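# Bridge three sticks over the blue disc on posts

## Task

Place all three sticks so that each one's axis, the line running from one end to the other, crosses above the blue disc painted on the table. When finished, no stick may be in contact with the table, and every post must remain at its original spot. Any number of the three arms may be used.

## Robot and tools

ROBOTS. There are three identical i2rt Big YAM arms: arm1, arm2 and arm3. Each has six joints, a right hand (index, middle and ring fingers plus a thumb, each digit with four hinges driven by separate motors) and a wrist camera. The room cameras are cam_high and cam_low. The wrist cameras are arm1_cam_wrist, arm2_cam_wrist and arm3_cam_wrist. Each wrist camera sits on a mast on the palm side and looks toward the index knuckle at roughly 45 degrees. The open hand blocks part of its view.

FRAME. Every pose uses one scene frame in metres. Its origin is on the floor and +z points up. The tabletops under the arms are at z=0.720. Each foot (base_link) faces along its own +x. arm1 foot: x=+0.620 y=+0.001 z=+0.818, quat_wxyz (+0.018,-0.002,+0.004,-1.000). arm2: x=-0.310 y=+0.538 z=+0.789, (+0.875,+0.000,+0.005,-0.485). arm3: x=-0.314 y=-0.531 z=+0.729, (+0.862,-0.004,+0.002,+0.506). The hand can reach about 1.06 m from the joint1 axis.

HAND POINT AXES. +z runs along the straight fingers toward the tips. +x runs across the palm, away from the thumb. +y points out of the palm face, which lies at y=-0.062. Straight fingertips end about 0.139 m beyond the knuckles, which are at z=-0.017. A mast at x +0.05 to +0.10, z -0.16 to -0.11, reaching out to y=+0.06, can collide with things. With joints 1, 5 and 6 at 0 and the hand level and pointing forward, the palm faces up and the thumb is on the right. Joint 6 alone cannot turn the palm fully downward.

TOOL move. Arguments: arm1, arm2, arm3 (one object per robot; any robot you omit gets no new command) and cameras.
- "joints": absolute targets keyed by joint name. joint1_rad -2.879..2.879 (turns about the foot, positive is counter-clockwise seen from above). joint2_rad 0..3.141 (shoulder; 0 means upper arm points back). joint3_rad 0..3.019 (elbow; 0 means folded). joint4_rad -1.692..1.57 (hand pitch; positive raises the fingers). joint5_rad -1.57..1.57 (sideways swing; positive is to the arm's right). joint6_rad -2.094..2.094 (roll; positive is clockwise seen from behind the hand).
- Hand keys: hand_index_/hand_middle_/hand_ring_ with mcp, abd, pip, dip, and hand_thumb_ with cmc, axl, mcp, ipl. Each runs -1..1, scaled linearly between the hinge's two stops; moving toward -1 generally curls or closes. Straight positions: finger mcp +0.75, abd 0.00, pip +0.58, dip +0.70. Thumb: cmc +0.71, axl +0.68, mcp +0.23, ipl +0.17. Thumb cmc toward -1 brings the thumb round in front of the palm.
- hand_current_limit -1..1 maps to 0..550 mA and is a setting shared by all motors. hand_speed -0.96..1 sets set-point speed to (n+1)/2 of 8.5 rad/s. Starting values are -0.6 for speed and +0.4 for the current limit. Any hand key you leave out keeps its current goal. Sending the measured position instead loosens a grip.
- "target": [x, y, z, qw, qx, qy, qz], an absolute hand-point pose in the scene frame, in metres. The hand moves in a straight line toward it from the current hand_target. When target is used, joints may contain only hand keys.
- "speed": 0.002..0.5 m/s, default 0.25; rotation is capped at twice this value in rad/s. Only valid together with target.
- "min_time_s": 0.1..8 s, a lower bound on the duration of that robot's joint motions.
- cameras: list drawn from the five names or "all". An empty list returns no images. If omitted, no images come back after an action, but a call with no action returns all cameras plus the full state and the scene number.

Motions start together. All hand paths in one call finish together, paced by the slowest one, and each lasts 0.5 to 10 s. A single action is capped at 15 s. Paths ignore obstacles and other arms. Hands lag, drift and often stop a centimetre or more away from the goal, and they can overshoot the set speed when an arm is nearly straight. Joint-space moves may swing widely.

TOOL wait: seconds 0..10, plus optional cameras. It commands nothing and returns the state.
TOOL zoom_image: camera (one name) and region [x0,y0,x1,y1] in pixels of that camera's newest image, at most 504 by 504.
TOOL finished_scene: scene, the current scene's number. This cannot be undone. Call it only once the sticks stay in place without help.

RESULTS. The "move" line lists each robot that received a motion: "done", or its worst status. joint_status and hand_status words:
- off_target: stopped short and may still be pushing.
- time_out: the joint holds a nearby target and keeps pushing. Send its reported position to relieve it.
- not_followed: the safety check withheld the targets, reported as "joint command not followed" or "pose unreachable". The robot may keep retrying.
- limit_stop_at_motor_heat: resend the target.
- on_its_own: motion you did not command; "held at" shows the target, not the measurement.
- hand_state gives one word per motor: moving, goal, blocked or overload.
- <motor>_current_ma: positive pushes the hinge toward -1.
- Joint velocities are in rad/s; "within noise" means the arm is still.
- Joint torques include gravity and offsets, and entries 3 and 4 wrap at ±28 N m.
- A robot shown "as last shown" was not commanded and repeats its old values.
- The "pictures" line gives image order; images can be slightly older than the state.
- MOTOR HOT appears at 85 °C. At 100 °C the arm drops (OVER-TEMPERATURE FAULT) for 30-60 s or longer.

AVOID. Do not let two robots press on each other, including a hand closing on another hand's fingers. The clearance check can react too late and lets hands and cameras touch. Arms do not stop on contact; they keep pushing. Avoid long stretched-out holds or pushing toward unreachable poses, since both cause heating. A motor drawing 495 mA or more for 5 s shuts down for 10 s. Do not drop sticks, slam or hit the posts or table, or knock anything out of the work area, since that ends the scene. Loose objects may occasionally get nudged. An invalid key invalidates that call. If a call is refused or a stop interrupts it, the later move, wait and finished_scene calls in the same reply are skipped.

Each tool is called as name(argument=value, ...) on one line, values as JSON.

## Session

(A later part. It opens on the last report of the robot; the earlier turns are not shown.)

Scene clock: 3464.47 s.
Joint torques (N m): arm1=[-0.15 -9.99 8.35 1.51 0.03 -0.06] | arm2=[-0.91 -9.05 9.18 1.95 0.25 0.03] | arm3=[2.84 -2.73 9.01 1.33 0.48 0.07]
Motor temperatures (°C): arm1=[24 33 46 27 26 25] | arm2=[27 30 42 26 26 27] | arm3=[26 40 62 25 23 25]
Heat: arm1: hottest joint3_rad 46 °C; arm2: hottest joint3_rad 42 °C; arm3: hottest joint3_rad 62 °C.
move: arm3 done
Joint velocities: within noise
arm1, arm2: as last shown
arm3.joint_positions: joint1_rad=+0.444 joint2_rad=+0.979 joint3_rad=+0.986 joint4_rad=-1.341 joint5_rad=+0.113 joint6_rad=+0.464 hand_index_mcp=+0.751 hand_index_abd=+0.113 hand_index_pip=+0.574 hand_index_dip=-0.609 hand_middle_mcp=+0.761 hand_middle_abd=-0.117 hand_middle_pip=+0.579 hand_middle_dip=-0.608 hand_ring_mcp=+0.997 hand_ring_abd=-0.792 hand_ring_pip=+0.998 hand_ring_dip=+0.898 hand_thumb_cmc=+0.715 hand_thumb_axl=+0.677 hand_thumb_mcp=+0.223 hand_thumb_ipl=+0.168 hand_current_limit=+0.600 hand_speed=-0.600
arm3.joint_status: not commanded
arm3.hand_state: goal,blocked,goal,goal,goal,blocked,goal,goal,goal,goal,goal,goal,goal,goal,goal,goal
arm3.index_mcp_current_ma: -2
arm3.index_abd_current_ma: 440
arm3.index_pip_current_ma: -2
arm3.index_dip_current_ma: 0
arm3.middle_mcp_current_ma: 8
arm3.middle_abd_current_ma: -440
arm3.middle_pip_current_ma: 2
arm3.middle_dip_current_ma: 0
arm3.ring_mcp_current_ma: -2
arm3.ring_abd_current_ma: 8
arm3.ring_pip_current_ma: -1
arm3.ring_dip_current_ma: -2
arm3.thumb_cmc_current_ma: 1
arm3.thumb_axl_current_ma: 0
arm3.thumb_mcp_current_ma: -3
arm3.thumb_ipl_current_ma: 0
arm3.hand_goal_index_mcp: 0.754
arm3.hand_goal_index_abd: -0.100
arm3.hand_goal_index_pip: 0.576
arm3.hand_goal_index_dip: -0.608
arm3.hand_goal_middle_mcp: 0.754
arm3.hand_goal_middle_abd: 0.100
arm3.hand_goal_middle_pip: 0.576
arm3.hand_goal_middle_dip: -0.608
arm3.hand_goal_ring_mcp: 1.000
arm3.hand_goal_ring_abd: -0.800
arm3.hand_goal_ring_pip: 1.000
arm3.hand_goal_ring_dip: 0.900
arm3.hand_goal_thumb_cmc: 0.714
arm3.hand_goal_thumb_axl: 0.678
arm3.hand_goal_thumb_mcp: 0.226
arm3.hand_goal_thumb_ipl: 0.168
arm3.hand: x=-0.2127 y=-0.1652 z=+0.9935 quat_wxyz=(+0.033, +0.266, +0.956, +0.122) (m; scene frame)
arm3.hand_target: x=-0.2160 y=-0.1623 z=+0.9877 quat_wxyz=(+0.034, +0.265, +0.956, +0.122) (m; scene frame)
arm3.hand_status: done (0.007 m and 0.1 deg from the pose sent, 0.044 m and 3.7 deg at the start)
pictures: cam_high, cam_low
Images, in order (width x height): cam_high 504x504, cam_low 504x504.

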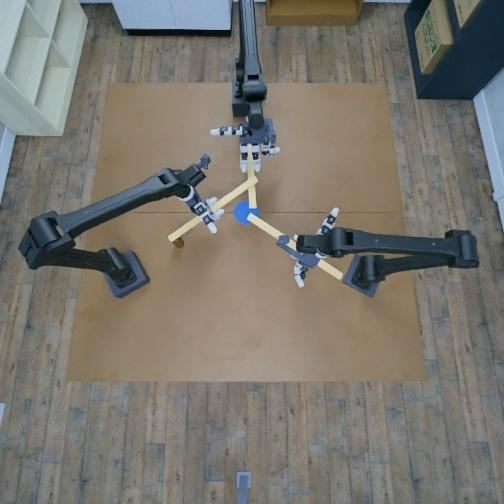

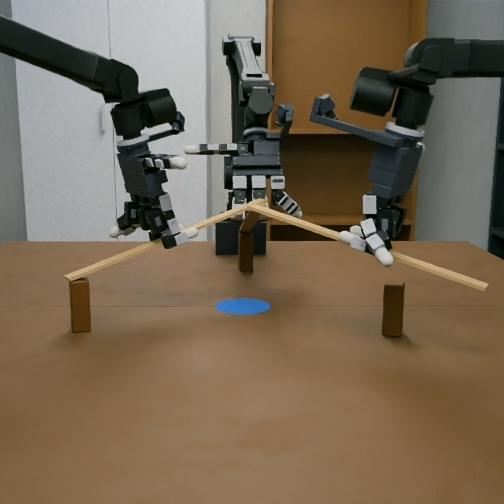

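move(arm3={"target": [-0.1320, -0.0400, 0.984, 0.0340, 0.2640, 0.9560, 0.1224], "speed": 0.06}, cameras=["cam_high", "cam_low"])

zoom_image(camera="cam_high", region=[190, 150, 340, 300])

zoom_image(camera="cam_low", region=[170, 160, 330, 290])

zoom_image(camera="cam_low", region=[300, 200, 460, 330])

Scene clock: 3511.20 s.
Joint torques (N m): arm1=[-0.21 -9.99 8.35 1.52 0.03 -0.05] | arm2=[-0.97 -8.94 9.17 1.92 0.25 0.02] | arm3=[0.26 -6.65 14.04 1.03 0.07 -0.11]
Motor temperatures (°C): arm1=[24 33 46 27 26 25] | arm2=[27 30 42 26 26 27] | arm3=[26 39 60 25 23 25]
Heat: arm1: hottest joint3_rad 46 °C; arm2: hottest joint3_rad 42 °C; arm3: hottest joint3_rad 60 °C.
move: arm3 off_target
Joint velocities: within noise
arm1.joint_positions: joint1_rad=+0.058 joint2_rad=+1.287 joint3_rad=+0.916 joint4_rad=-0.826 joint5_rad=+0.002 joint6_rad=+0.036 hand_index_mcp=+0.764 hand_index_abd=+0.116 hand_index_pip=+0.580 hand_index_dip=-0.607 hand_middle_mcp=+0.749 hand_middle_abd=-0.115 hand_middle_pip=+0.575 hand_middle_dip=-0.607 hand_ring_mcp=+0.993 hand_ring_abd=-0.793 hand_ring_pip=+0.995 hand_ring_dip=+0.898 hand_thumb_cmc=+0.715 hand_thumb_axl=+0.677 hand_thumb_mcp=+0.222 hand_thumb_ipl=+0.168 hand_current_limit=+0.750 hand_speed=-0.800
arm1.joint_status: not commanded
arm1.hand_state: goal,blocked,goal,goal,goal,blocked,goal,goal,goal,goal,goal,goal,goal,goal,goal,goal
arm1.index_mcp_current_ma: 24
arm1.index_abd_current_ma: 481
arm1.index_pip_current_ma: 8
arm1.index_dip_current_ma: 1
arm1.middle_mcp_current_ma: -9
arm1.middle_abd_current_ma: -481
arm1.middle_pip_current_ma: -1
arm1.middle_dip_current_ma: 2
arm1.ring_mcp_current_ma: -15
arm1.ring_abd_current_ma: 12
arm1.ring_pip_current_ma: -8
arm1.ring_dip_current_ma: -3
arm1.thumb_cmc_current_ma: 1
arm1.thumb_axl_current_ma: -1
arm1.thumb_mcp_current_ma: -10
arm1.thumb_ipl_current_ma: 0
arm1.hand_goal_index_mcp: 0.754
arm1.hand_goal_index_abd: -0.100
arm1.hand_goal_index_pip: 0.576
arm1.hand_goal_index_dip: -0.608
arm1.hand_goal_middle_mcp: 0.754
arm1.hand_goal_middle_abd: 0.100
arm1.hand_goal_middle_pip: 0.576
arm1.hand_goal_middle_dip: -0.608
arm1.hand_goal_ring_mcp: 1.000
arm1.hand_goal_ring_abd: -0.800
arm1.hand_goal_ring_pip: 1.000
arm1.hand_goal_ring_dip: 0.900
arm1.hand_goal_thumb_cmc: 0.714
arm1.hand_goal_thumb_axl: 0.678
arm1.hand_goal_thumb_mcp: 0.226
arm1.hand_goal_thumb_ipl: 0.168
arm1.hand: x=+0.1151 y=-0.0213 z=+0.9940 quat_wxyz=(+0.137, +0.715, -0.674, -0.127) (m; scene frame)
arm1.hand_target: x=+0.1155 y=-0.0190 z=+0.9970 quat_wxyz=(+0.142, +0.716, -0.670, -0.133) (m; scene frame)
arm1.hand_status: not commanded
arm2: as last shown
arm2.joint_positions: joint1_rad=+0.076 joint2_rad=+1.335 joint3_rad=+1.060 joint4_rad=-1.014 joint5_rad=+0.023 joint6_rad=+0.113 hand_index_mcp=+0.751 hand_index_abd=+0.158 hand_index_pip=+0.575 hand_index_dip=-0.607 hand_middle_mcp=+0.759 hand_middle_abd=-0.123 hand_middle_pip=+0.579 hand_middle_dip=-0.608 hand_ring_mcp=+0.996 hand_ring_abd=-0.792 hand_ring_pip=+0.998 hand_ring_dip=+0.897 hand_thumb_cmc=+0.714 hand_thumb_axl=+0.677 hand_thumb_mcp=+0.223 hand_thumb_ipl=+0.168 hand_current_limit=+0.750 hand_speed=-0.800
arm2.index_mcp_current_ma: -6
arm2.middle_mcp_current_ma: 12
arm2.middle_pip_current_ma: 5
arm2.hand_target: x=-0.0270 y=+0.0997 z=+0.9804 quat_wxyz=(+0.139, +0.954, +0.262, +0.038) (m; scene frame)
arm3.joint_positions: joint1_rad=+0.277 joint2_rad=+1.327 joint3_rad=+1.182 joint4_rad=-1.229 joint5_rad=+0.072 joint6_rad=+0.300 hand_index_mcp=+0.751 hand_index_abd=+0.113 hand_index_pip=+0.574 hand_index_dip=-0.609 hand_middle_mcp=+0.761 hand_middle_abd=-0.117 hand_middle_pip=+0.579 hand_middle_dip=-0.608 hand_ring_mcp=+0.997 hand_ring_abd=-0.792 hand_ring_pip=+0.998 hand_ring_dip=+0.898 hand_thumb_cmc=+0.715 hand_thumb_axl=+0.677 hand_thumb_mcp=+0.223 hand_thumb_ipl=+0.168 hand_current_limit=+0.600 hand_speed=-0.600
arm3.joint_status: not commanded
arm3.hand_state: goal,blocked,goal,goal,goal,blocked,goal,goal,goal,goal,goal,goal,goal,goal,goal,goal
arm3.index_mcp_current_ma: -2
arm3.index_abd_current_ma: 440
arm3.index_pip_current_ma: -2
arm3.index_dip_current_ma: 0
arm3.middle_mcp_current_ma: 8
arm3.middle_abd_current_ma: -440
arm3.middle_pip_current_ma: 2
arm3.middle_dip_current_ma: 0
arm3.ring_mcp_current_ma: -2
arm3.ring_abd_current_ma: 8
arm3.ring_pip_current_ma: -1
arm3.ring_dip_current_ma: -2
arm3.thumb_cmc_current_ma: 1
arm3.thumb_axl_current_ma: 0
arm3.thumb_mcp_current_ma: -3
arm3.thumb_ipl_current_ma: 0
arm3.hand_goal_index_mcp: 0.754
arm3.hand_goal_index_abd: -0.100
arm3.hand_goal_index_pip: 0.576
arm3.hand_goal_index_dip: -0.608
arm3.hand_goal_middle_mcp: 0.754
arm3.hand_goal_middle_abd: 0.100
arm3.hand_goal_middle_pip: 0.576
arm3.hand_goal_middle_dip: -0.608
arm3.hand_goal_ring_mcp: 1.000
arm3.hand_goal_ring_abd: -0.800
arm3.hand_goal_ring_pip: 1.000
arm3.hand_goal_ring_dip: 0.900
arm3.hand_goal_thumb_cmc: 0.714
arm3.hand_goal_thumb_axl: 0.678
arm3.hand_goal_thumb_mcp: 0.226
arm3.hand_goal_thumb_ipl: 0.168
arm3.hand: x=-0.1426 y=-0.0607 z=+0.9603 quat_wxyz=(+0.034, +0.265, +0.959, +0.096) (m; scene frame)
arm3.hand_target: x=-0.1328 y=-0.0416 z=+0.9844 quat_wxyz=(+0.033, +0.265, +0.956, +0.123) (m; scene frame)
arm3.hand_status: off_target (0.033 m and 3.1 deg from the pose sent, 0.149 m and 0.2 deg at the start)
pictures: cam_high, cam_low
Images, in order (width x height): cam_high 504x504, cam_low 504x504.

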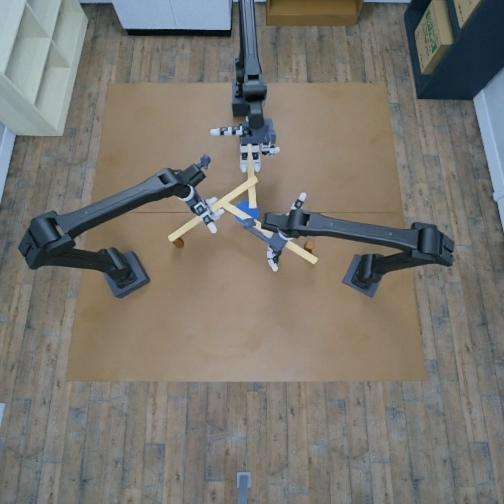

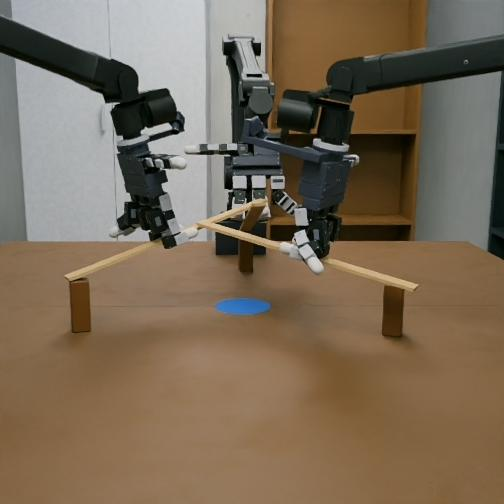

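Scaled by 3.360 from the camera's 504x504 image, which has a finer 720x720 frame.

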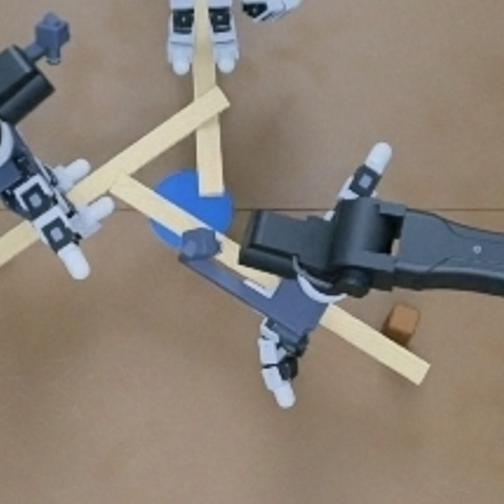

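Scaled by 3.150 from the camera's 504x504 image, which has a finer 720x720 frame.

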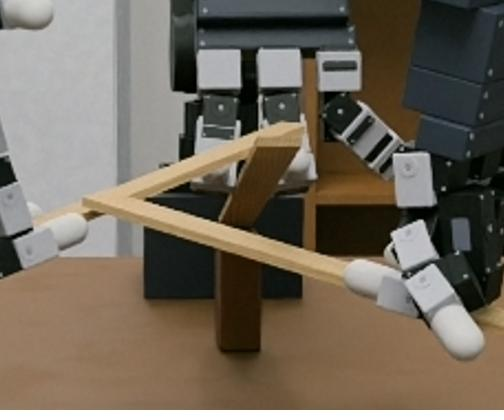

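Scaled by 3.150 from the camera's 504x504 image, which has a finer 720x720 frame.

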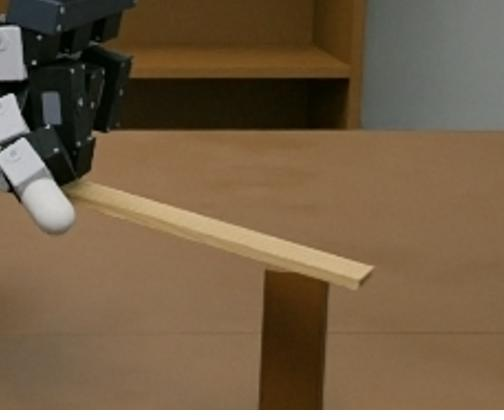

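move(arm3={"target": [-0.1320, -0.0400, 1.012, 0.0340, 0.2640, 0.9560, 0.1260], "speed": 0.06}, cameras=["cam_high", "cam_low"])

zoom_image(camera="cam_high", region=[190, 150, 340, 300])

zoom_image(camera="cam_low", region=[170, 160, 330, 290])

Scene clock: 3535.27 s.
Joint torques (N m): arm1=[-0.21 -10.17 8.35 1.52 0.03 -0.06] | arm2=[-0.97 -9 9.18 1.95 0.26 0.04] | arm3=[0.79 -7.47 14.06 0.25 0.19 -0.12]
Motor temperatures (°C): arm1=[24 33 46 27 26 25] | arm2=[27 30 42 26 26 27] | arm3=[26 39 64 25 23 25]
Heat: arm1: hottest joint3_rad 46 °C; arm2: hottest joint3_rad 42 °C; arm3: hottest joint3_rad 64 °C.
move: arm3 off_target
Joint velocities: within noise
arm1, arm2: as last shown
arm3.joint_positions: joint1_rad=+0.277 joint2_rad=+1.327 joint3_rad=+1.245 joint4_rad=-1.269 joint5_rad=+0.072 joint6_rad=+0.297 hand_index_mcp=+0.751 hand_index_abd=+0.113 hand_index_pip=+0.574 hand_index_dip=-0.609 hand_middle_mcp=+0.761 hand_middle_abd=-0.117 hand_middle_pip=+0.579 hand_middle_dip=-0.608 hand_ring_mcp=+0.997 hand_ring_abd=-0.792 hand_ring_pip=+0.998 hand_ring_dip=+0.898 hand_thumb_cmc=+0.715 hand_thumb_axl=+0.677 hand_thumb_mcp=+0.223 hand_thumb_ipl=+0.168 hand_current_limit=+0.600 hand_speed=-0.600
arm3.joint_status: not commanded
arm3.hand_state: goal,blocked,goal,goal,goal,blocked,goal,goal,goal,goal,goal,goal,goal,goal,goal,goal
arm3.index_mcp_current_ma: -2
arm3.index_abd_current_ma: 440
arm3.index_pip_current_ma: -2
arm3.index_dip_current_ma: 0
arm3.middle_mcp_current_ma: 8
arm3.middle_abd_current_ma: -440
arm3.middle_pip_current_ma: 2
arm3.middle_dip_current_ma: 0
arm3.ring_mcp_current_ma: -2
arm3.ring_abd_current_ma: 8
arm3.ring_pip_current_ma: -1
arm3.ring_dip_current_ma: -2
arm3.thumb_cmc_current_ma: 1
arm3.thumb_axl_current_ma: 0
arm3.thumb_mcp_current_ma: -3
arm3.thumb_ipl_current_ma: 0
arm3.hand_goal_index_mcp: 0.754
arm3.hand_goal_index_abd: -0.100
arm3.hand_goal_index_pip: 0.576
arm3.hand_goal_index_dip: -0.608
arm3.hand_goal_middle_mcp: 0.754
arm3.hand_goal_middle_abd: 0.100
arm3.hand_goal_middle_pip: 0.576
arm3.hand_goal_middle_dip: -0.608
arm3.hand_goal_ring_mcp: 1.000
arm3.hand_goal_ring_abd: -0.800
arm3.hand_goal_ring_pip: 1.000
arm3.hand_goal_ring_dip: 0.900
arm3.hand_goal_thumb_cmc: 0.714
arm3.hand_goal_thumb_axl: 0.678
arm3.hand_goal_thumb_mcp: 0.226
arm3.hand_goal_thumb_ipl: 0.168
arm3.hand: x=-0.1410 y=-0.0527 z=+0.9868 quat_wxyz=(+0.034, +0.263, +0.958, +0.107) (m; scene frame)
arm3.hand_target: x=-0.1324 y=-0.0413 z=+1.0119 quat_wxyz=(+0.034, +0.264, +0.956, +0.126) (m; scene frame)
arm3.hand_status: off_target (0.030 m and 2.2 deg from the pose sent, 0.057 m and 3.5 deg at the start)
pictures: cam_high, cam_low
Images, in order (width x height): cam_high 504x504, cam_low 504x504.

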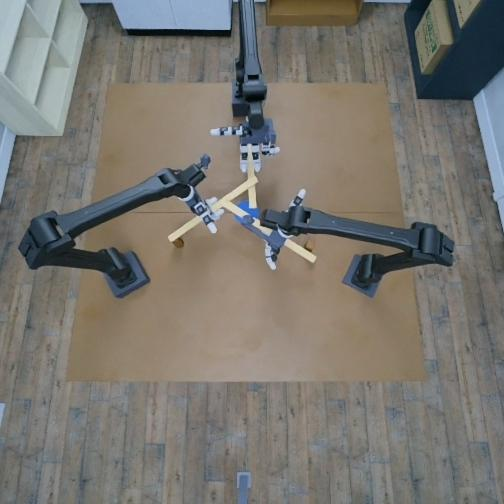

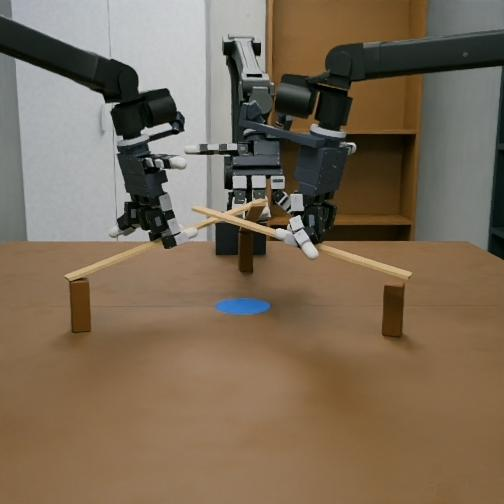

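Scaled by 3.360 from the camera's 504x504 image, which has a finer 720x720 frame.

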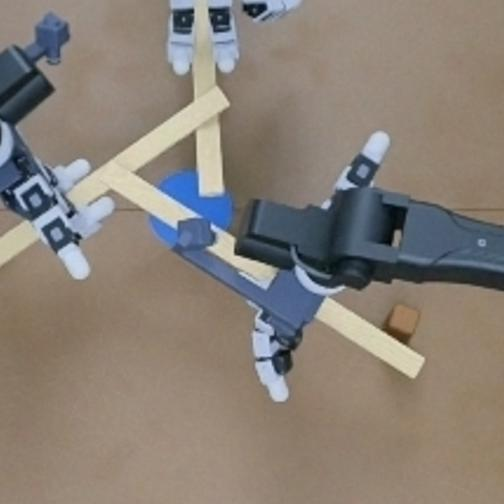

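Scaled by 3.150 from the camera's 504x504 image, which has a finer 720x720 frame.

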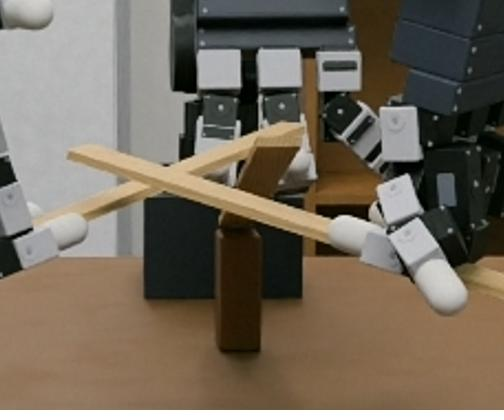

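move(arm3={"target": [-0.1030, -0.0480, 1.013, 0.0340, 0.2640, 0.9560, 0.1260], "speed": 0.05}, cameras=["cam_high", "cam_low"])

zoom_image(camera="cam_high", region=[190, 150, 340, 300])

zoom_image(camera="cam_low", region=[170, 160, 330, 290])

Scene clock: 3559.90 s.
Joint torques (N m): arm1=[-0.21 -9.99 8.35 1.51 0.03 -0.05] | arm2=[-1.03 -9.17 9.2 1.99 0.26 0.03] | arm3=[0.26 -7.94 14.11 0.38 0.09 -0.15]
Motor temperatures (°C): arm1=[24 33 46 27 26 25] | arm2=[27 30 42 26 26 27] | arm3=[26 40 64 25 23 25]
Heat: arm1: hottest joint3_rad 46 °C; arm2: hottest joint3_rad 42 °C; arm3: hottest joint3_rad 64 °C.
move: arm3 off_target
Joint velocities: within noise
arm1: as last shown
arm2.joint_positions: joint1_rad=+0.076 joint2_rad=+1.335 joint3_rad=+1.060 joint4_rad=-1.014 joint5_rad=+0.023 joint6_rad=+0.113 hand_index_mcp=+0.751 hand_index_abd=+0.158 hand_index_pip=+0.575 hand_index_dip=-0.607 hand_middle_mcp=+0.759 hand_middle_abd=-0.123 hand_middle_pip=+0.579 hand_middle_dip=-0.608 hand_ring_mcp=+0.996 hand_ring_abd=-0.792 hand_ring_pip=+0.998 hand_ring_dip=+0.897 hand_thumb_cmc=+0.714 hand_thumb_axl=+0.677 hand_thumb_mcp=+0.223 hand_thumb_ipl=+0.168 hand_current_limit=+0.750 hand_speed=-0.800
arm2.joint_status: not commanded
arm2.hand_state: goal,blocked,goal,goal,goal,blocked,goal,goal,goal,goal,goal,goal,goal,goal,goal,goal
arm2.index_mcp_current_ma: -6
arm2.index_abd_current_ma: 481
arm2.index_pip_current_ma: -1
arm2.index_dip_current_ma: 1
arm2.middle_mcp_current_ma: 12
arm2.middle_abd_current_ma: -481
arm2.middle_pip_current_ma: 5
arm2.middle_dip_current_ma: 0
arm2.ring_mcp_current_ma: -8
arm2.ring_abd_current_ma: 15
arm2.ring_pip_current_ma: -4
arm2.ring_dip_current_ma: -4
arm2.thumb_cmc_current_ma: 0
arm2.thumb_axl_current_ma: -1
arm2.thumb_mcp_current_ma: -6
arm2.thumb_ipl_current_ma: 0
arm2.hand_goal_index_mcp: 0.754
arm2.hand_goal_index_abd: -0.100
arm2.hand_goal_index_pip: 0.576
arm2.hand_goal_index_dip: -0.608
arm2.hand_goal_middle_mcp: 0.754
arm2.hand_goal_middle_abd: 0.100
arm2.hand_goal_middle_pip: 0.576
arm2.hand_goal_middle_dip: -0.608
arm2.hand_goal_ring_mcp: 1.000
arm2.hand_goal_ring_abd: -0.800
arm2.hand_goal_ring_pip: 1.000
arm2.hand_goal_ring_dip: 0.900
arm2.hand_goal_thumb_cmc: 0.714
arm2.hand_goal_thumb_axl: 0.678
arm2.hand_goal_thumb_mcp: 0.226
arm2.hand_goal_thumb_ipl: 0.168
arm2.hand: x=-0.0330 y=+0.1014 z=+0.9810 quat_wxyz=(+0.131, +0.957, +0.254, +0.037) (m; scene frame)
arm2.hand_target: x=-0.0270 y=+0.0997 z=+0.9804 quat_wxyz=(+0.139, +0.954, +0.262, +0.038) (m; scene frame)
arm2.hand_status: not commanded
arm3.joint_positions: joint1_rad=+0.201 joint2_rad=+1.327 joint3_rad=+1.245 joint4_rad=-1.269 joint5_rad=+0.055 joint6_rad=+0.225 hand_index_mcp=+0.751 hand_index_abd=+0.113 hand_index_pip=+0.574 hand_index_dip=-0.609 hand_middle_mcp=+0.761 hand_middle_abd=-0.117 hand_middle_pip=+0.579 hand_middle_dip=-0.608 hand_ring_mcp=+0.997 hand_ring_abd=-0.792 hand_ring_pip=+0.998 hand_ring_dip=+0.898 hand_thumb_cmc=+0.715 hand_thumb_axl=+0.677 hand_thumb_mcp=+0.223 hand_thumb_ipl=+0.168 hand_current_limit=+0.600 hand_speed=-0.600
arm3.joint_status: not commanded
arm3.hand_state: goal,blocked,goal,goal,goal,blocked,goal,goal,goal,goal,goal,goal,goal,goal,goal,goal
arm3.index_mcp_current_ma: -2
arm3.index_abd_current_ma: 440
arm3.index_pip_current_ma: -2
arm3.index_dip_current_ma: 0
arm3.middle_mcp_current_ma: 8
arm3.middle_abd_current_ma: -440
arm3.middle_pip_current_ma: 2
arm3.middle_dip_current_ma: 0
arm3.ring_mcp_current_ma: -2
arm3.ring_abd_current_ma: 8
arm3.ring_pip_current_ma: -1
arm3.ring_dip_current_ma: -2
arm3.thumb_cmc_current_ma: 1
arm3.thumb_axl_current_ma: 0
arm3.thumb_mcp_current_ma: -3
arm3.thumb_ipl_current_ma: 0
arm3.hand_goal_index_mcp: 0.754
arm3.hand_goal_index_abd: -0.100
arm3.hand_goal_index_pip: 0.576
arm3.hand_goal_index_dip: -0.608
arm3.hand_goal_middle_mcp: 0.754
arm3.hand_goal_middle_abd: 0.100
arm3.hand_goal_middle_pip: 0.576
arm3.hand_goal_middle_dip: -0.608
arm3.hand_goal_ring_mcp: 1.000
arm3.hand_goal_ring_abd: -0.800
arm3.hand_goal_ring_pip: 1.000
arm3.hand_goal_ring_dip: 0.900
arm3.hand_goal_thumb_cmc: 0.714
arm3.hand_goal_thumb_axl: 0.678
arm3.hand_goal_thumb_mcp: 0.226
arm3.hand_goal_thumb_ipl: 0.168
arm3.hand: x=-0.1126 y=-0.0614 z=+0.9864 quat_wxyz=(+0.033, +0.264, +0.958, +0.105) (m; scene frame)
arm3.hand_target: x=-0.1037 y=-0.0492 z=+1.0130 quat_wxyz=(+0.034, +0.263, +0.956, +0.127) (m; scene frame)
arm3.hand_status: off_target (0.031 m and 2.5 deg from the pose sent, 0.046 m and 2.2 deg at the start)
pictures: cam_high, cam_low
Images, in order (width x height): cam_high 504x504, cam_low 504x504.

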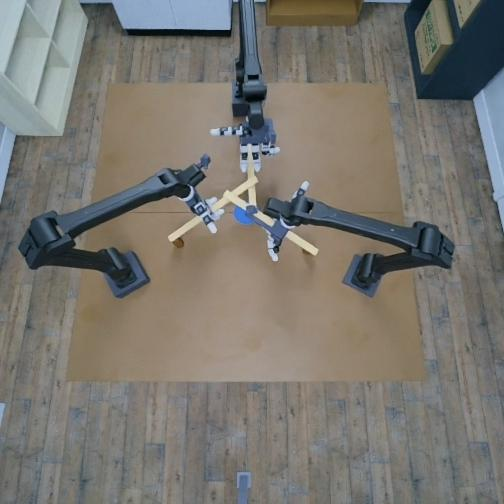

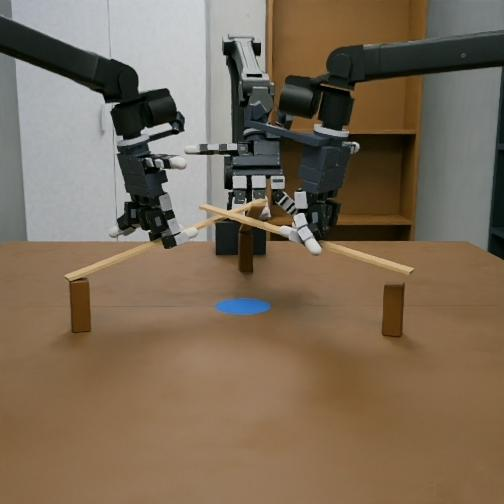

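Scaled by 3.360 from the camera's 504x504 image, which has a finer 720x720 frame.

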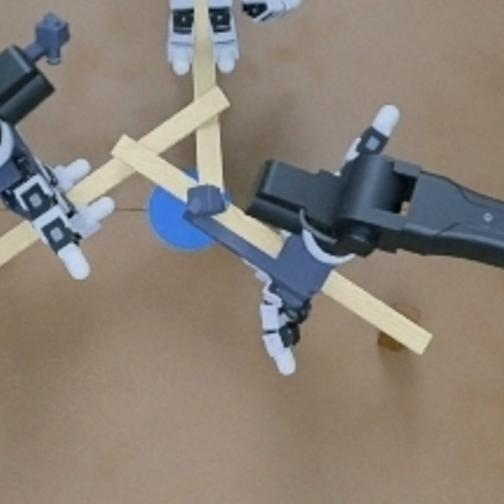

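Scaled by 3.150 from the camera's 504x504 image, which has a finer 720x720 frame.

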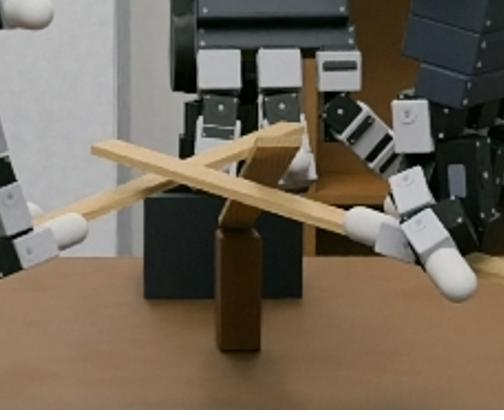

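move(arm3={"target": [-0.0740, -0.0570, 1.013, 0.0340, 0.2640, 0.9560, 0.1260], "speed": 0.05}, cameras=["cam_high", "cam_low"])

zoom_image(camera="cam_high", region=[190, 150, 340, 300])

zoom_image(camera="cam_low", region=[190, 180, 310, 270])

zoom_image(camera="cam_low", region=[340, 230, 440, 330])

Scene clock: 3572.63 s.
Joint torques (N m): arm1=[-0.15 -9.99 8.34 1.55 0.03 -0.05] | arm2=[-0.91 -9.11 9.17 1.95 0.26 0.03] | arm3=[0.09 -7.47 14.19 0.53 0.05 -0.16]
Motor temperatures (°C): arm1=[24 33 46 27 26 25] | arm2=[27 30 42 26 26 27] | arm3=[26 40 65 25 23 25]
Heat: arm1: hottest joint3_rad 46 °C; arm2: hottest joint3_rad 42 °C; arm3: hottest joint3_rad 65 °C.
move: arm3 off_target
Joint velocities: within noise
arm1, arm2: as last shown
arm3.joint_positions: joint1_rad=+0.126 joint2_rad=+1.327 joint3_rad=+1.250 joint4_rad=-1.269 joint5_rad=+0.035 joint6_rad=+0.153 hand_index_mcp=+0.751 hand_index_abd=+0.113 hand_index_pip=+0.574 hand_index_dip=-0.609 hand_middle_mcp=+0.761 hand_middle_abd=-0.117 hand_middle_pip=+0.579 hand_middle_dip=-0.608 hand_ring_mcp=+0.997 hand_ring_abd=-0.792 hand_ring_pip=+0.998 hand_ring_dip=+0.898 hand_thumb_cmc=+0.715 hand_thumb_axl=+0.677 hand_thumb_mcp=+0.223 hand_thumb_ipl=+0.168 hand_current_limit=+0.600 hand_speed=-0.600
arm3.joint_status: not commanded
arm3.hand_state: goal,blocked,goal,goal,goal,blocked,goal,goal,goal,goal,goal,goal,goal,goal,goal,goal
arm3.index_mcp_current_ma: -2
arm3.index_abd_current_ma: 440
arm3.index_pip_current_ma: -2
arm3.index_dip_current_ma: 0
arm3.middle_mcp_current_ma: 8
arm3.middle_abd_current_ma: -440
arm3.middle_pip_current_ma: 2
arm3.middle_dip_current_ma: 0
arm3.ring_mcp_current_ma: -2
arm3.ring_abd_current_ma: 8
arm3.ring_pip_current_ma: -1
arm3.ring_dip_current_ma: -2
arm3.thumb_cmc_current_ma: 1
arm3.thumb_axl_current_ma: 0
arm3.thumb_mcp_current_ma: -3
arm3.thumb_ipl_current_ma: 0
arm3.hand_goal_index_mcp: 0.754
arm3.hand_goal_index_abd: -0.100
arm3.hand_goal_index_pip: 0.576
arm3.hand_goal_index_dip: -0.608
arm3.hand_goal_middle_mcp: 0.754
arm3.hand_goal_middle_abd: 0.100
arm3.hand_goal_middle_pip: 0.576
arm3.hand_goal_middle_dip: -0.608
arm3.hand_goal_ring_mcp: 1.000
arm3.hand_goal_ring_abd: -0.800
arm3.hand_goal_ring_pip: 1.000
arm3.hand_goal_ring_dip: 0.900
arm3.hand_goal_thumb_cmc: 0.714
arm3.hand_goal_thumb_axl: 0.678
arm3.hand_goal_thumb_mcp: 0.226
arm3.hand_goal_thumb_ipl: 0.168
arm3.hand: x=-0.0848 y=-0.0707 z=+0.9885 quat_wxyz=(+0.032, +0.265, +0.958, +0.105) (m; scene frame)
arm3.hand_target: x=-0.0746 y=-0.0582 z=+1.0130 quat_wxyz=(+0.034, +0.264, +0.956, +0.127) (m; scene frame)
arm3.hand_status: off_target (0.030 m and 2.4 deg from the pose sent, 0.047 m and 2.5 deg at the start)
pictures: cam_high, cam_low
Images, in order (width x height): cam_high 504x504, cam_low 504x504.

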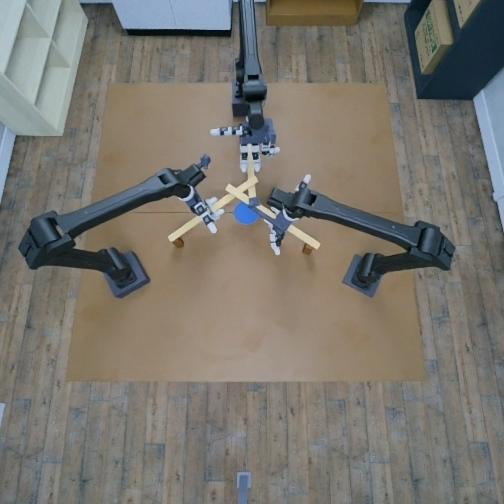

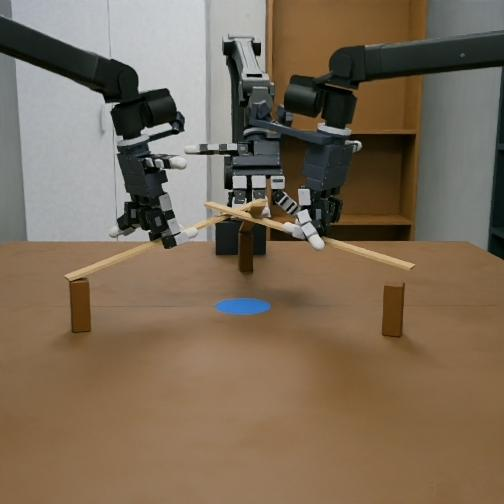

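Scaled by 3.360 from the camera's 504x504 image, which has a finer 720x720 frame.

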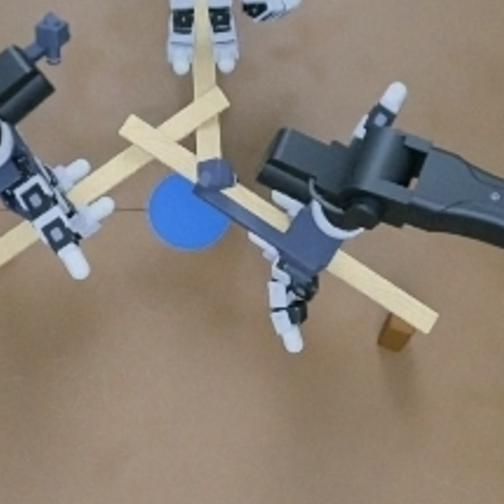

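Scaled by 4.200 from the camera's 504x504 image, which has a finer 720x720 frame.

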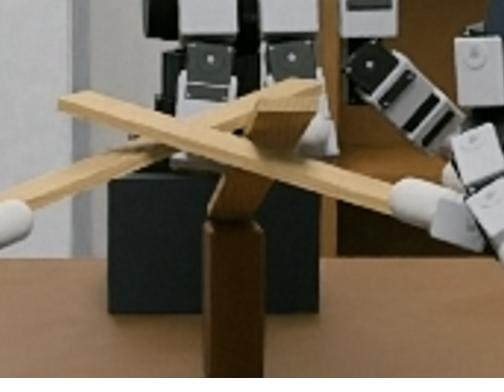

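Scaled by 5.040 from the camera's 504x504 image, which has a finer 720x720 frame.

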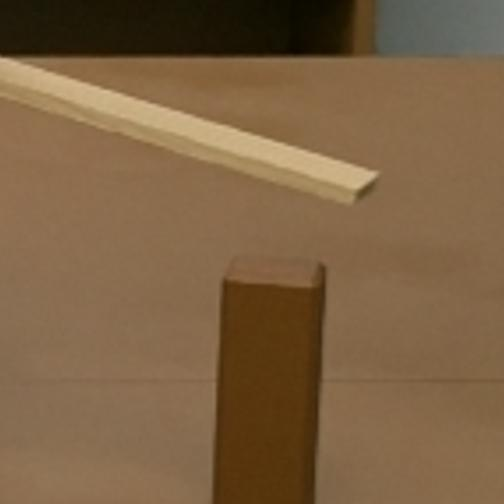

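move(arm3={"target": [-0.0830, -0.0680, 0.988, 0.0363, 0.2537, 0.9569, 0.1370], "speed": 0.05}, cameras=["cam_high", "cam_low"])

zoom_image(camera="cam_high", region=[190, 150, 340, 300])

zoom_image(camera="cam_low", region=[190, 180, 310, 270])

zoom_image(camera="cam_low", region=[340, 230, 440, 330])

Scene clock: 3608.23 s.
Joint torques (N m): arm1=[-0.32 -9.99 8.36 1.54 0.03 -0.05] | arm2=[-0.97 -9.11 9.16 1.95 0.25 0.04] | arm3=[1.26 -9 8.83 1.39 0.12 -0.14]
Motor temperatures (°C): arm1=[24 33 45 27 26 25] | arm2=[27 30 42 26 26 27] | arm3=[26 39 69 25 23 25]
Heat: arm1: hottest joint3_rad 45 °C; arm2: hottest joint3_rad 42 °C; arm3: hottest joint3_rad 69 °C.
move: arm3 done
Joint velocities: within noise
arm1, arm2: as last shown
arm3.joint_positions: joint1_rad=+0.126 joint2_rad=+1.310 joint3_rad=+1.208 joint4_rad=-1.198 joint5_rad=+0.033 joint6_rad=+0.137 hand_index_mcp=+0.751 hand_index_abd=+0.113 hand_index_pip=+0.574 hand_index_dip=-0.609 hand_middle_mcp=+0.761 hand_middle_abd=-0.117 hand_middle_pip=+0.579 hand_middle_dip=-0.608 hand_ring_mcp=+0.997 hand_ring_abd=-0.792 hand_ring_pip=+0.998 hand_ring_dip=+0.898 hand_thumb_cmc=+0.715 hand_thumb_axl=+0.677 hand_thumb_mcp=+0.223 hand_thumb_ipl=+0.168 hand_current_limit=+0.600 hand_speed=-0.600
arm3.joint_status: not commanded
arm3.hand_state: goal,blocked,goal,goal,goal,blocked,goal,goal,goal,goal,goal,goal,goal,goal,goal,goal
arm3.index_mcp_current_ma: -2
arm3.index_abd_current_ma: 440
arm3.index_pip_current_ma: -2
arm3.index_dip_current_ma: 0
arm3.middle_mcp_current_ma: 8
arm3.middle_abd_current_ma: -440
arm3.middle_pip_current_ma: 2
arm3.middle_dip_current_ma: 0
arm3.ring_mcp_current_ma: -2
arm3.ring_abd_current_ma: 8
arm3.ring_pip_current_ma: -1
arm3.ring_dip_current_ma: -2
arm3.thumb_cmc_current_ma: 1
arm3.thumb_axl_current_ma: 0
arm3.thumb_mcp_current_ma: -3
arm3.thumb_ipl_current_ma: 0
arm3.hand_goal_index_mcp: 0.754
arm3.hand_goal_index_abd: -0.100
arm3.hand_goal_index_pip: 0.576
arm3.hand_goal_index_dip: -0.608
arm3.hand_goal_middle_mcp: 0.754
arm3.hand_goal_middle_abd: 0.100
arm3.hand_goal_middle_pip: 0.576
arm3.hand_goal_middle_dip: -0.608
arm3.hand_goal_ring_mcp: 1.000
arm3.hand_goal_ring_abd: -0.800
arm3.hand_goal_ring_pip: 1.000
arm3.hand_goal_ring_dip: 0.900
arm3.hand_goal_thumb_cmc: 0.714
arm3.hand_goal_thumb_axl: 0.678
arm3.hand_goal_thumb_mcp: 0.226
arm3.hand_goal_thumb_ipl: 0.168
arm3.hand: x=-0.0850 y=-0.0672 z=+0.9851 quat_wxyz=(+0.035, +0.257, +0.957, +0.128) (m; scene frame)
arm3.hand_target: x=-0.0830 y=-0.0681 z=+0.9877 quat_wxyz=(+0.036, +0.254, +0.957, +0.136) (m; scene frame)
arm3.hand_status: done (0.004 m and 1.1 deg from the pose sent, 0.003 m and 3.9 deg at the start)
pictures: cam_high, cam_low
Images, in order (width x height): cam_high 504x504, cam_low 504x504.

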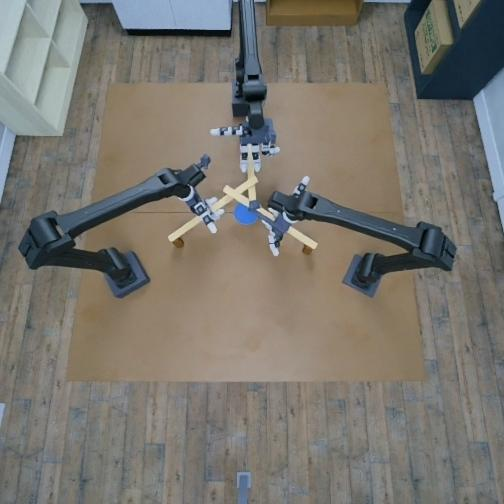

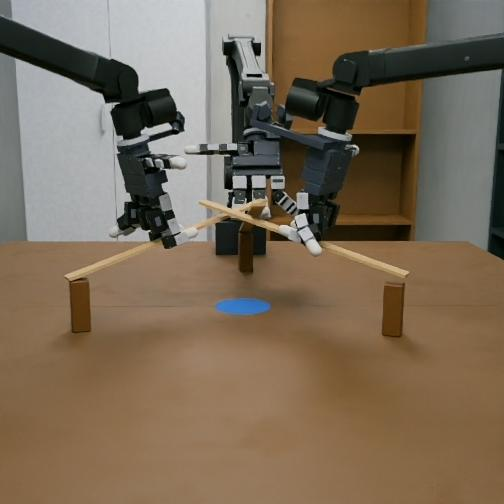

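Scaled by 3.360 from the camera's 504x504 image, which has a finer 720x720 frame.

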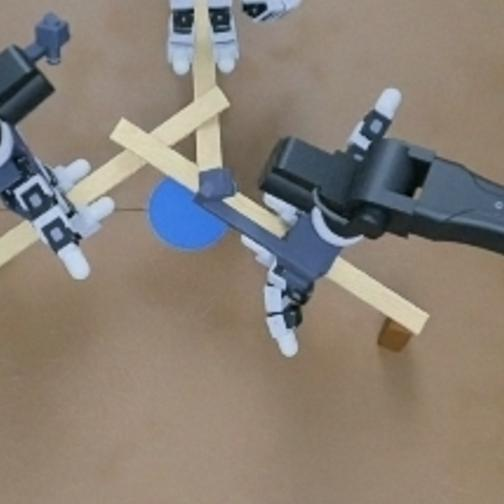

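Scaled by 4.200 from the camera's 504x504 image, which has a finer 720x720 frame.

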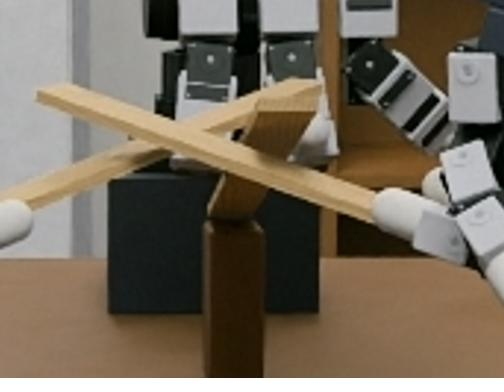

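Scaled by 5.040 from the camera's 504x504 image, which has a finer 720x720 frame.

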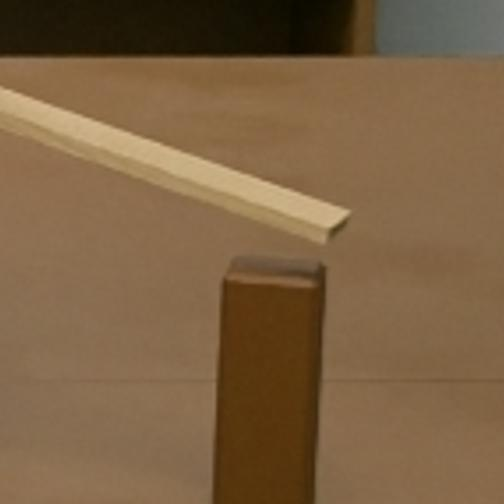

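move(arm3={"target": [-0.0860, -0.0720, 0.9735, 0.0363, 0.2537, 0.9569, 0.1370], "speed": 0.04}, cameras=["cam_high", "cam_low"])

zoom_image(camera="cam_high", region=[190, 150, 340, 300])

zoom_image(camera="cam_low", region=[190, 180, 310, 270])

zoom_image(camera="cam_low", region=[340, 230, 440, 330])

Scene clock: 3633.70 s.
Joint torques (N m): arm1=[-0.21 -10.05 8.36 1.57 0.04 -0.05] | arm2=[-1.08 -9.17 9.14 1.92 0.25 0.05] | arm3=[1.32 -8.64 8.91 1.25 0.15 -0.12]
Motor temperatures (°C): arm1=[24 33 45 27 26 25] | arm2=[27 30 42 26 26 27] | arm3=[26 39 64 25 23 25]
Heat: arm1: hottest joint3_rad 45 °C; arm2: hottest joint3_rad 42 °C; arm3: hottest joint3_rad 64 °C.
move: arm3 done
Joint velocities: within noise
arm1, arm2: as last shown
arm1.joint_positions: joint1_rad=+0.058 joint2_rad=+1.287 joint3_rad=+0.916 joint4_rad=-0.826 joint5_rad=+0.000 joint6_rad=+0.036 hand_index_mcp=+0.764 hand_index_abd=+0.116 hand_index_pip=+0.580 hand_index_dip=-0.607 hand_middle_mcp=+0.750 hand_middle_abd=-0.115 hand_middle_pip=+0.575 hand_middle_dip=-0.607 hand_ring_mcp=+0.993 hand_ring_abd=-0.793 hand_ring_pip=+0.995 hand_ring_dip=+0.898 hand_thumb_cmc=+0.715 hand_thumb_axl=+0.677 hand_thumb_mcp=+0.222 hand_thumb_ipl=+0.168 hand_current_limit=+0.750 hand_speed=-0.800
arm1.middle_mcp_current_ma: -8
arm1.hand: x=+0.1151 y=-0.0216 z=+0.9939 quat_wxyz=(+0.138, +0.715, -0.674, -0.127) (m; scene frame)
arm1.hand_target: x=+0.1155 y=-0.0192 z=+0.9970 quat_wxyz=(+0.143, +0.716, -0.670, -0.133) (m; scene frame)
arm2.joint_positions: joint1_rad=+0.076 joint2_rad=+1.335 joint3_rad=+1.060 joint4_rad=-1.014 joint5_rad=+0.023 joint6_rad=+0.111 hand_index_mcp=+0.753 hand_index_abd=+0.158 hand_index_pip=+0.577 hand_index_dip=-0.606 hand_middle_mcp=+0.761 hand_middle_abd=-0.123 hand_middle_pip=+0.581 hand_middle_dip=-0.606 hand_ring_mcp=+0.996 hand_ring_abd=-0.792 hand_ring_pip=+0.998 hand_ring_dip=+0.897 hand_thumb_cmc=+0.714 hand_thumb_axl=+0.677 hand_thumb_mcp=+0.223 hand_thumb_ipl=+0.168 hand_current_limit=+0.750 hand_speed=-0.800
arm2.index_mcp_current_ma: -2
arm2.index_pip_current_ma: 2
arm2.index_dip_current_ma: 4
arm2.middle_mcp_current_ma: 17
arm2.middle_pip_current_ma: 10
arm2.middle_dip_current_ma: 3
arm2.hand: x=-0.0329 y=+0.1015 z=+0.9810 quat_wxyz=(+0.131, +0.957, +0.255, +0.037) (m; scene frame)
arm2.hand_target: x=-0.0270 y=+0.0998 z=+0.9804 quat_wxyz=(+0.139, +0.954, +0.262, +0.038) (m; scene frame)
arm3.joint_positions: joint1_rad=+0.126 joint2_rad=+1.300 joint3_rad=+1.165 joint4_rad=-1.158 joint5_rad=+0.033 joint6_rad=+0.136 hand_index_mcp=+0.751 hand_index_abd=+0.113 hand_index_pip=+0.573 hand_index_dip=-0.609 hand_middle_mcp=+0.761 hand_middle_abd=-0.117 hand_middle_pip=+0.578 hand_middle_dip=-0.608 hand_ring_mcp=+0.997 hand_ring_abd=-0.792 hand_ring_pip=+0.998 hand_ring_dip=+0.898 hand_thumb_cmc=+0.715 hand_thumb_axl=+0.677 hand_thumb_mcp=+0.223 hand_thumb_ipl=+0.168 hand_current_limit=+0.600 hand_speed=-0.600
arm3.joint_status: not commanded
arm3.hand_state: goal,blocked,goal,goal,goal,blocked,goal,goal,goal,goal,goal,goal,goal,goal,goal,goal
arm3.index_mcp_current_ma: -3
arm3.index_abd_current_ma: 440
arm3.index_pip_current_ma: -2
arm3.index_dip_current_ma: -1
arm3.middle_mcp_current_ma: 8
arm3.middle_abd_current_ma: -440
arm3.middle_pip_current_ma: 1
arm3.middle_dip_current_ma: 0
arm3.ring_mcp_current_ma: -2
arm3.ring_abd_current_ma: 8
arm3.ring_pip_current_ma: -1
arm3.ring_dip_current_ma: -2
arm3.thumb_cmc_current_ma: 1
arm3.thumb_axl_current_ma: 0
arm3.thumb_mcp_current_ma: -3
arm3.thumb_ipl_current_ma: 0
arm3.hand_goal_index_mcp: 0.754
arm3.hand_goal_index_abd: -0.100
arm3.hand_goal_index_pip: 0.576
arm3.hand_goal_index_dip: -0.608
arm3.hand_goal_middle_mcp: 0.754
arm3.hand_goal_middle_abd: 0.100
arm3.hand_goal_middle_pip: 0.576
arm3.hand_goal_middle_dip: -0.608
arm3.hand_goal_ring_mcp: 1.000
arm3.hand_goal_ring_abd: -0.800
arm3.hand_goal_ring_pip: 1.000
arm3.hand_goal_ring_dip: 0.900
arm3.hand_goal_thumb_cmc: 0.714
arm3.hand_goal_thumb_axl: 0.678
arm3.hand_goal_thumb_mcp: 0.226
arm3.hand_goal_thumb_ipl: 0.168
arm3.hand: x=-0.0865 y=-0.0708 z=+0.9730 quat_wxyz=(+0.035, +0.256, +0.957, +0.131) (m; scene frame)
arm3.hand_target: x=-0.0860 y=-0.0718 z=+0.9735 quat_wxyz=(+0.036, +0.253, +0.957, +0.137) (m; scene frame)
arm3.hand_status: done (0.001 m and 0.7 deg from the pose sent, 0.013 m and 1.1 deg at the start)
pictures: cam_high, cam_low
Images, in order (width x height): cam_high 504x504, cam_low 504x504.

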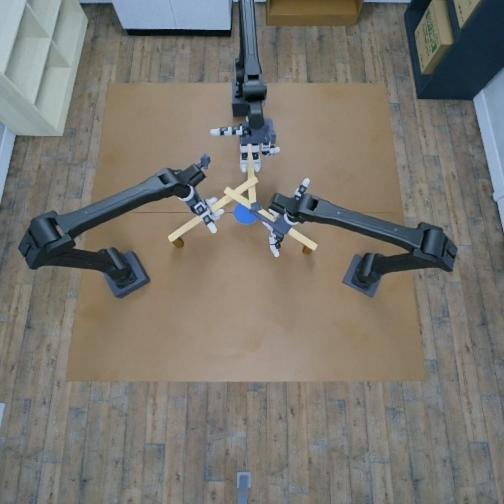

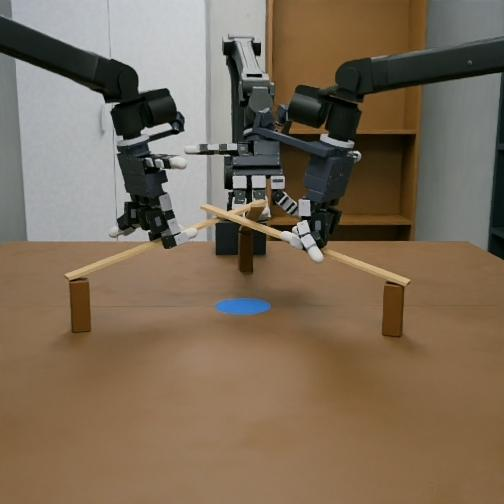

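Scaled by 3.360 from the camera's 504x504 image, which has a finer 720x720 frame.

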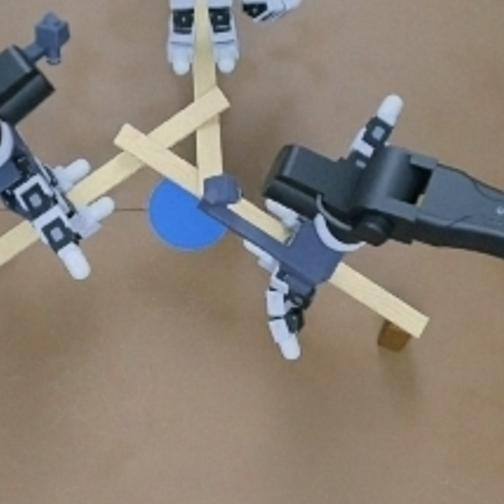

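Scaled by 4.200 from the camera's 504x504 image, which has a finer 720x720 frame.

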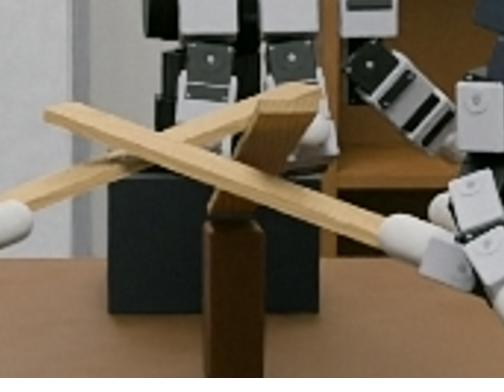

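Scaled by 5.040 from the camera's 504x504 image, which has a finer 720x720 frame.

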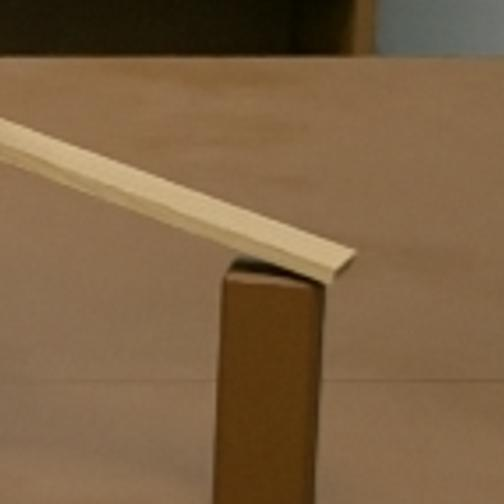

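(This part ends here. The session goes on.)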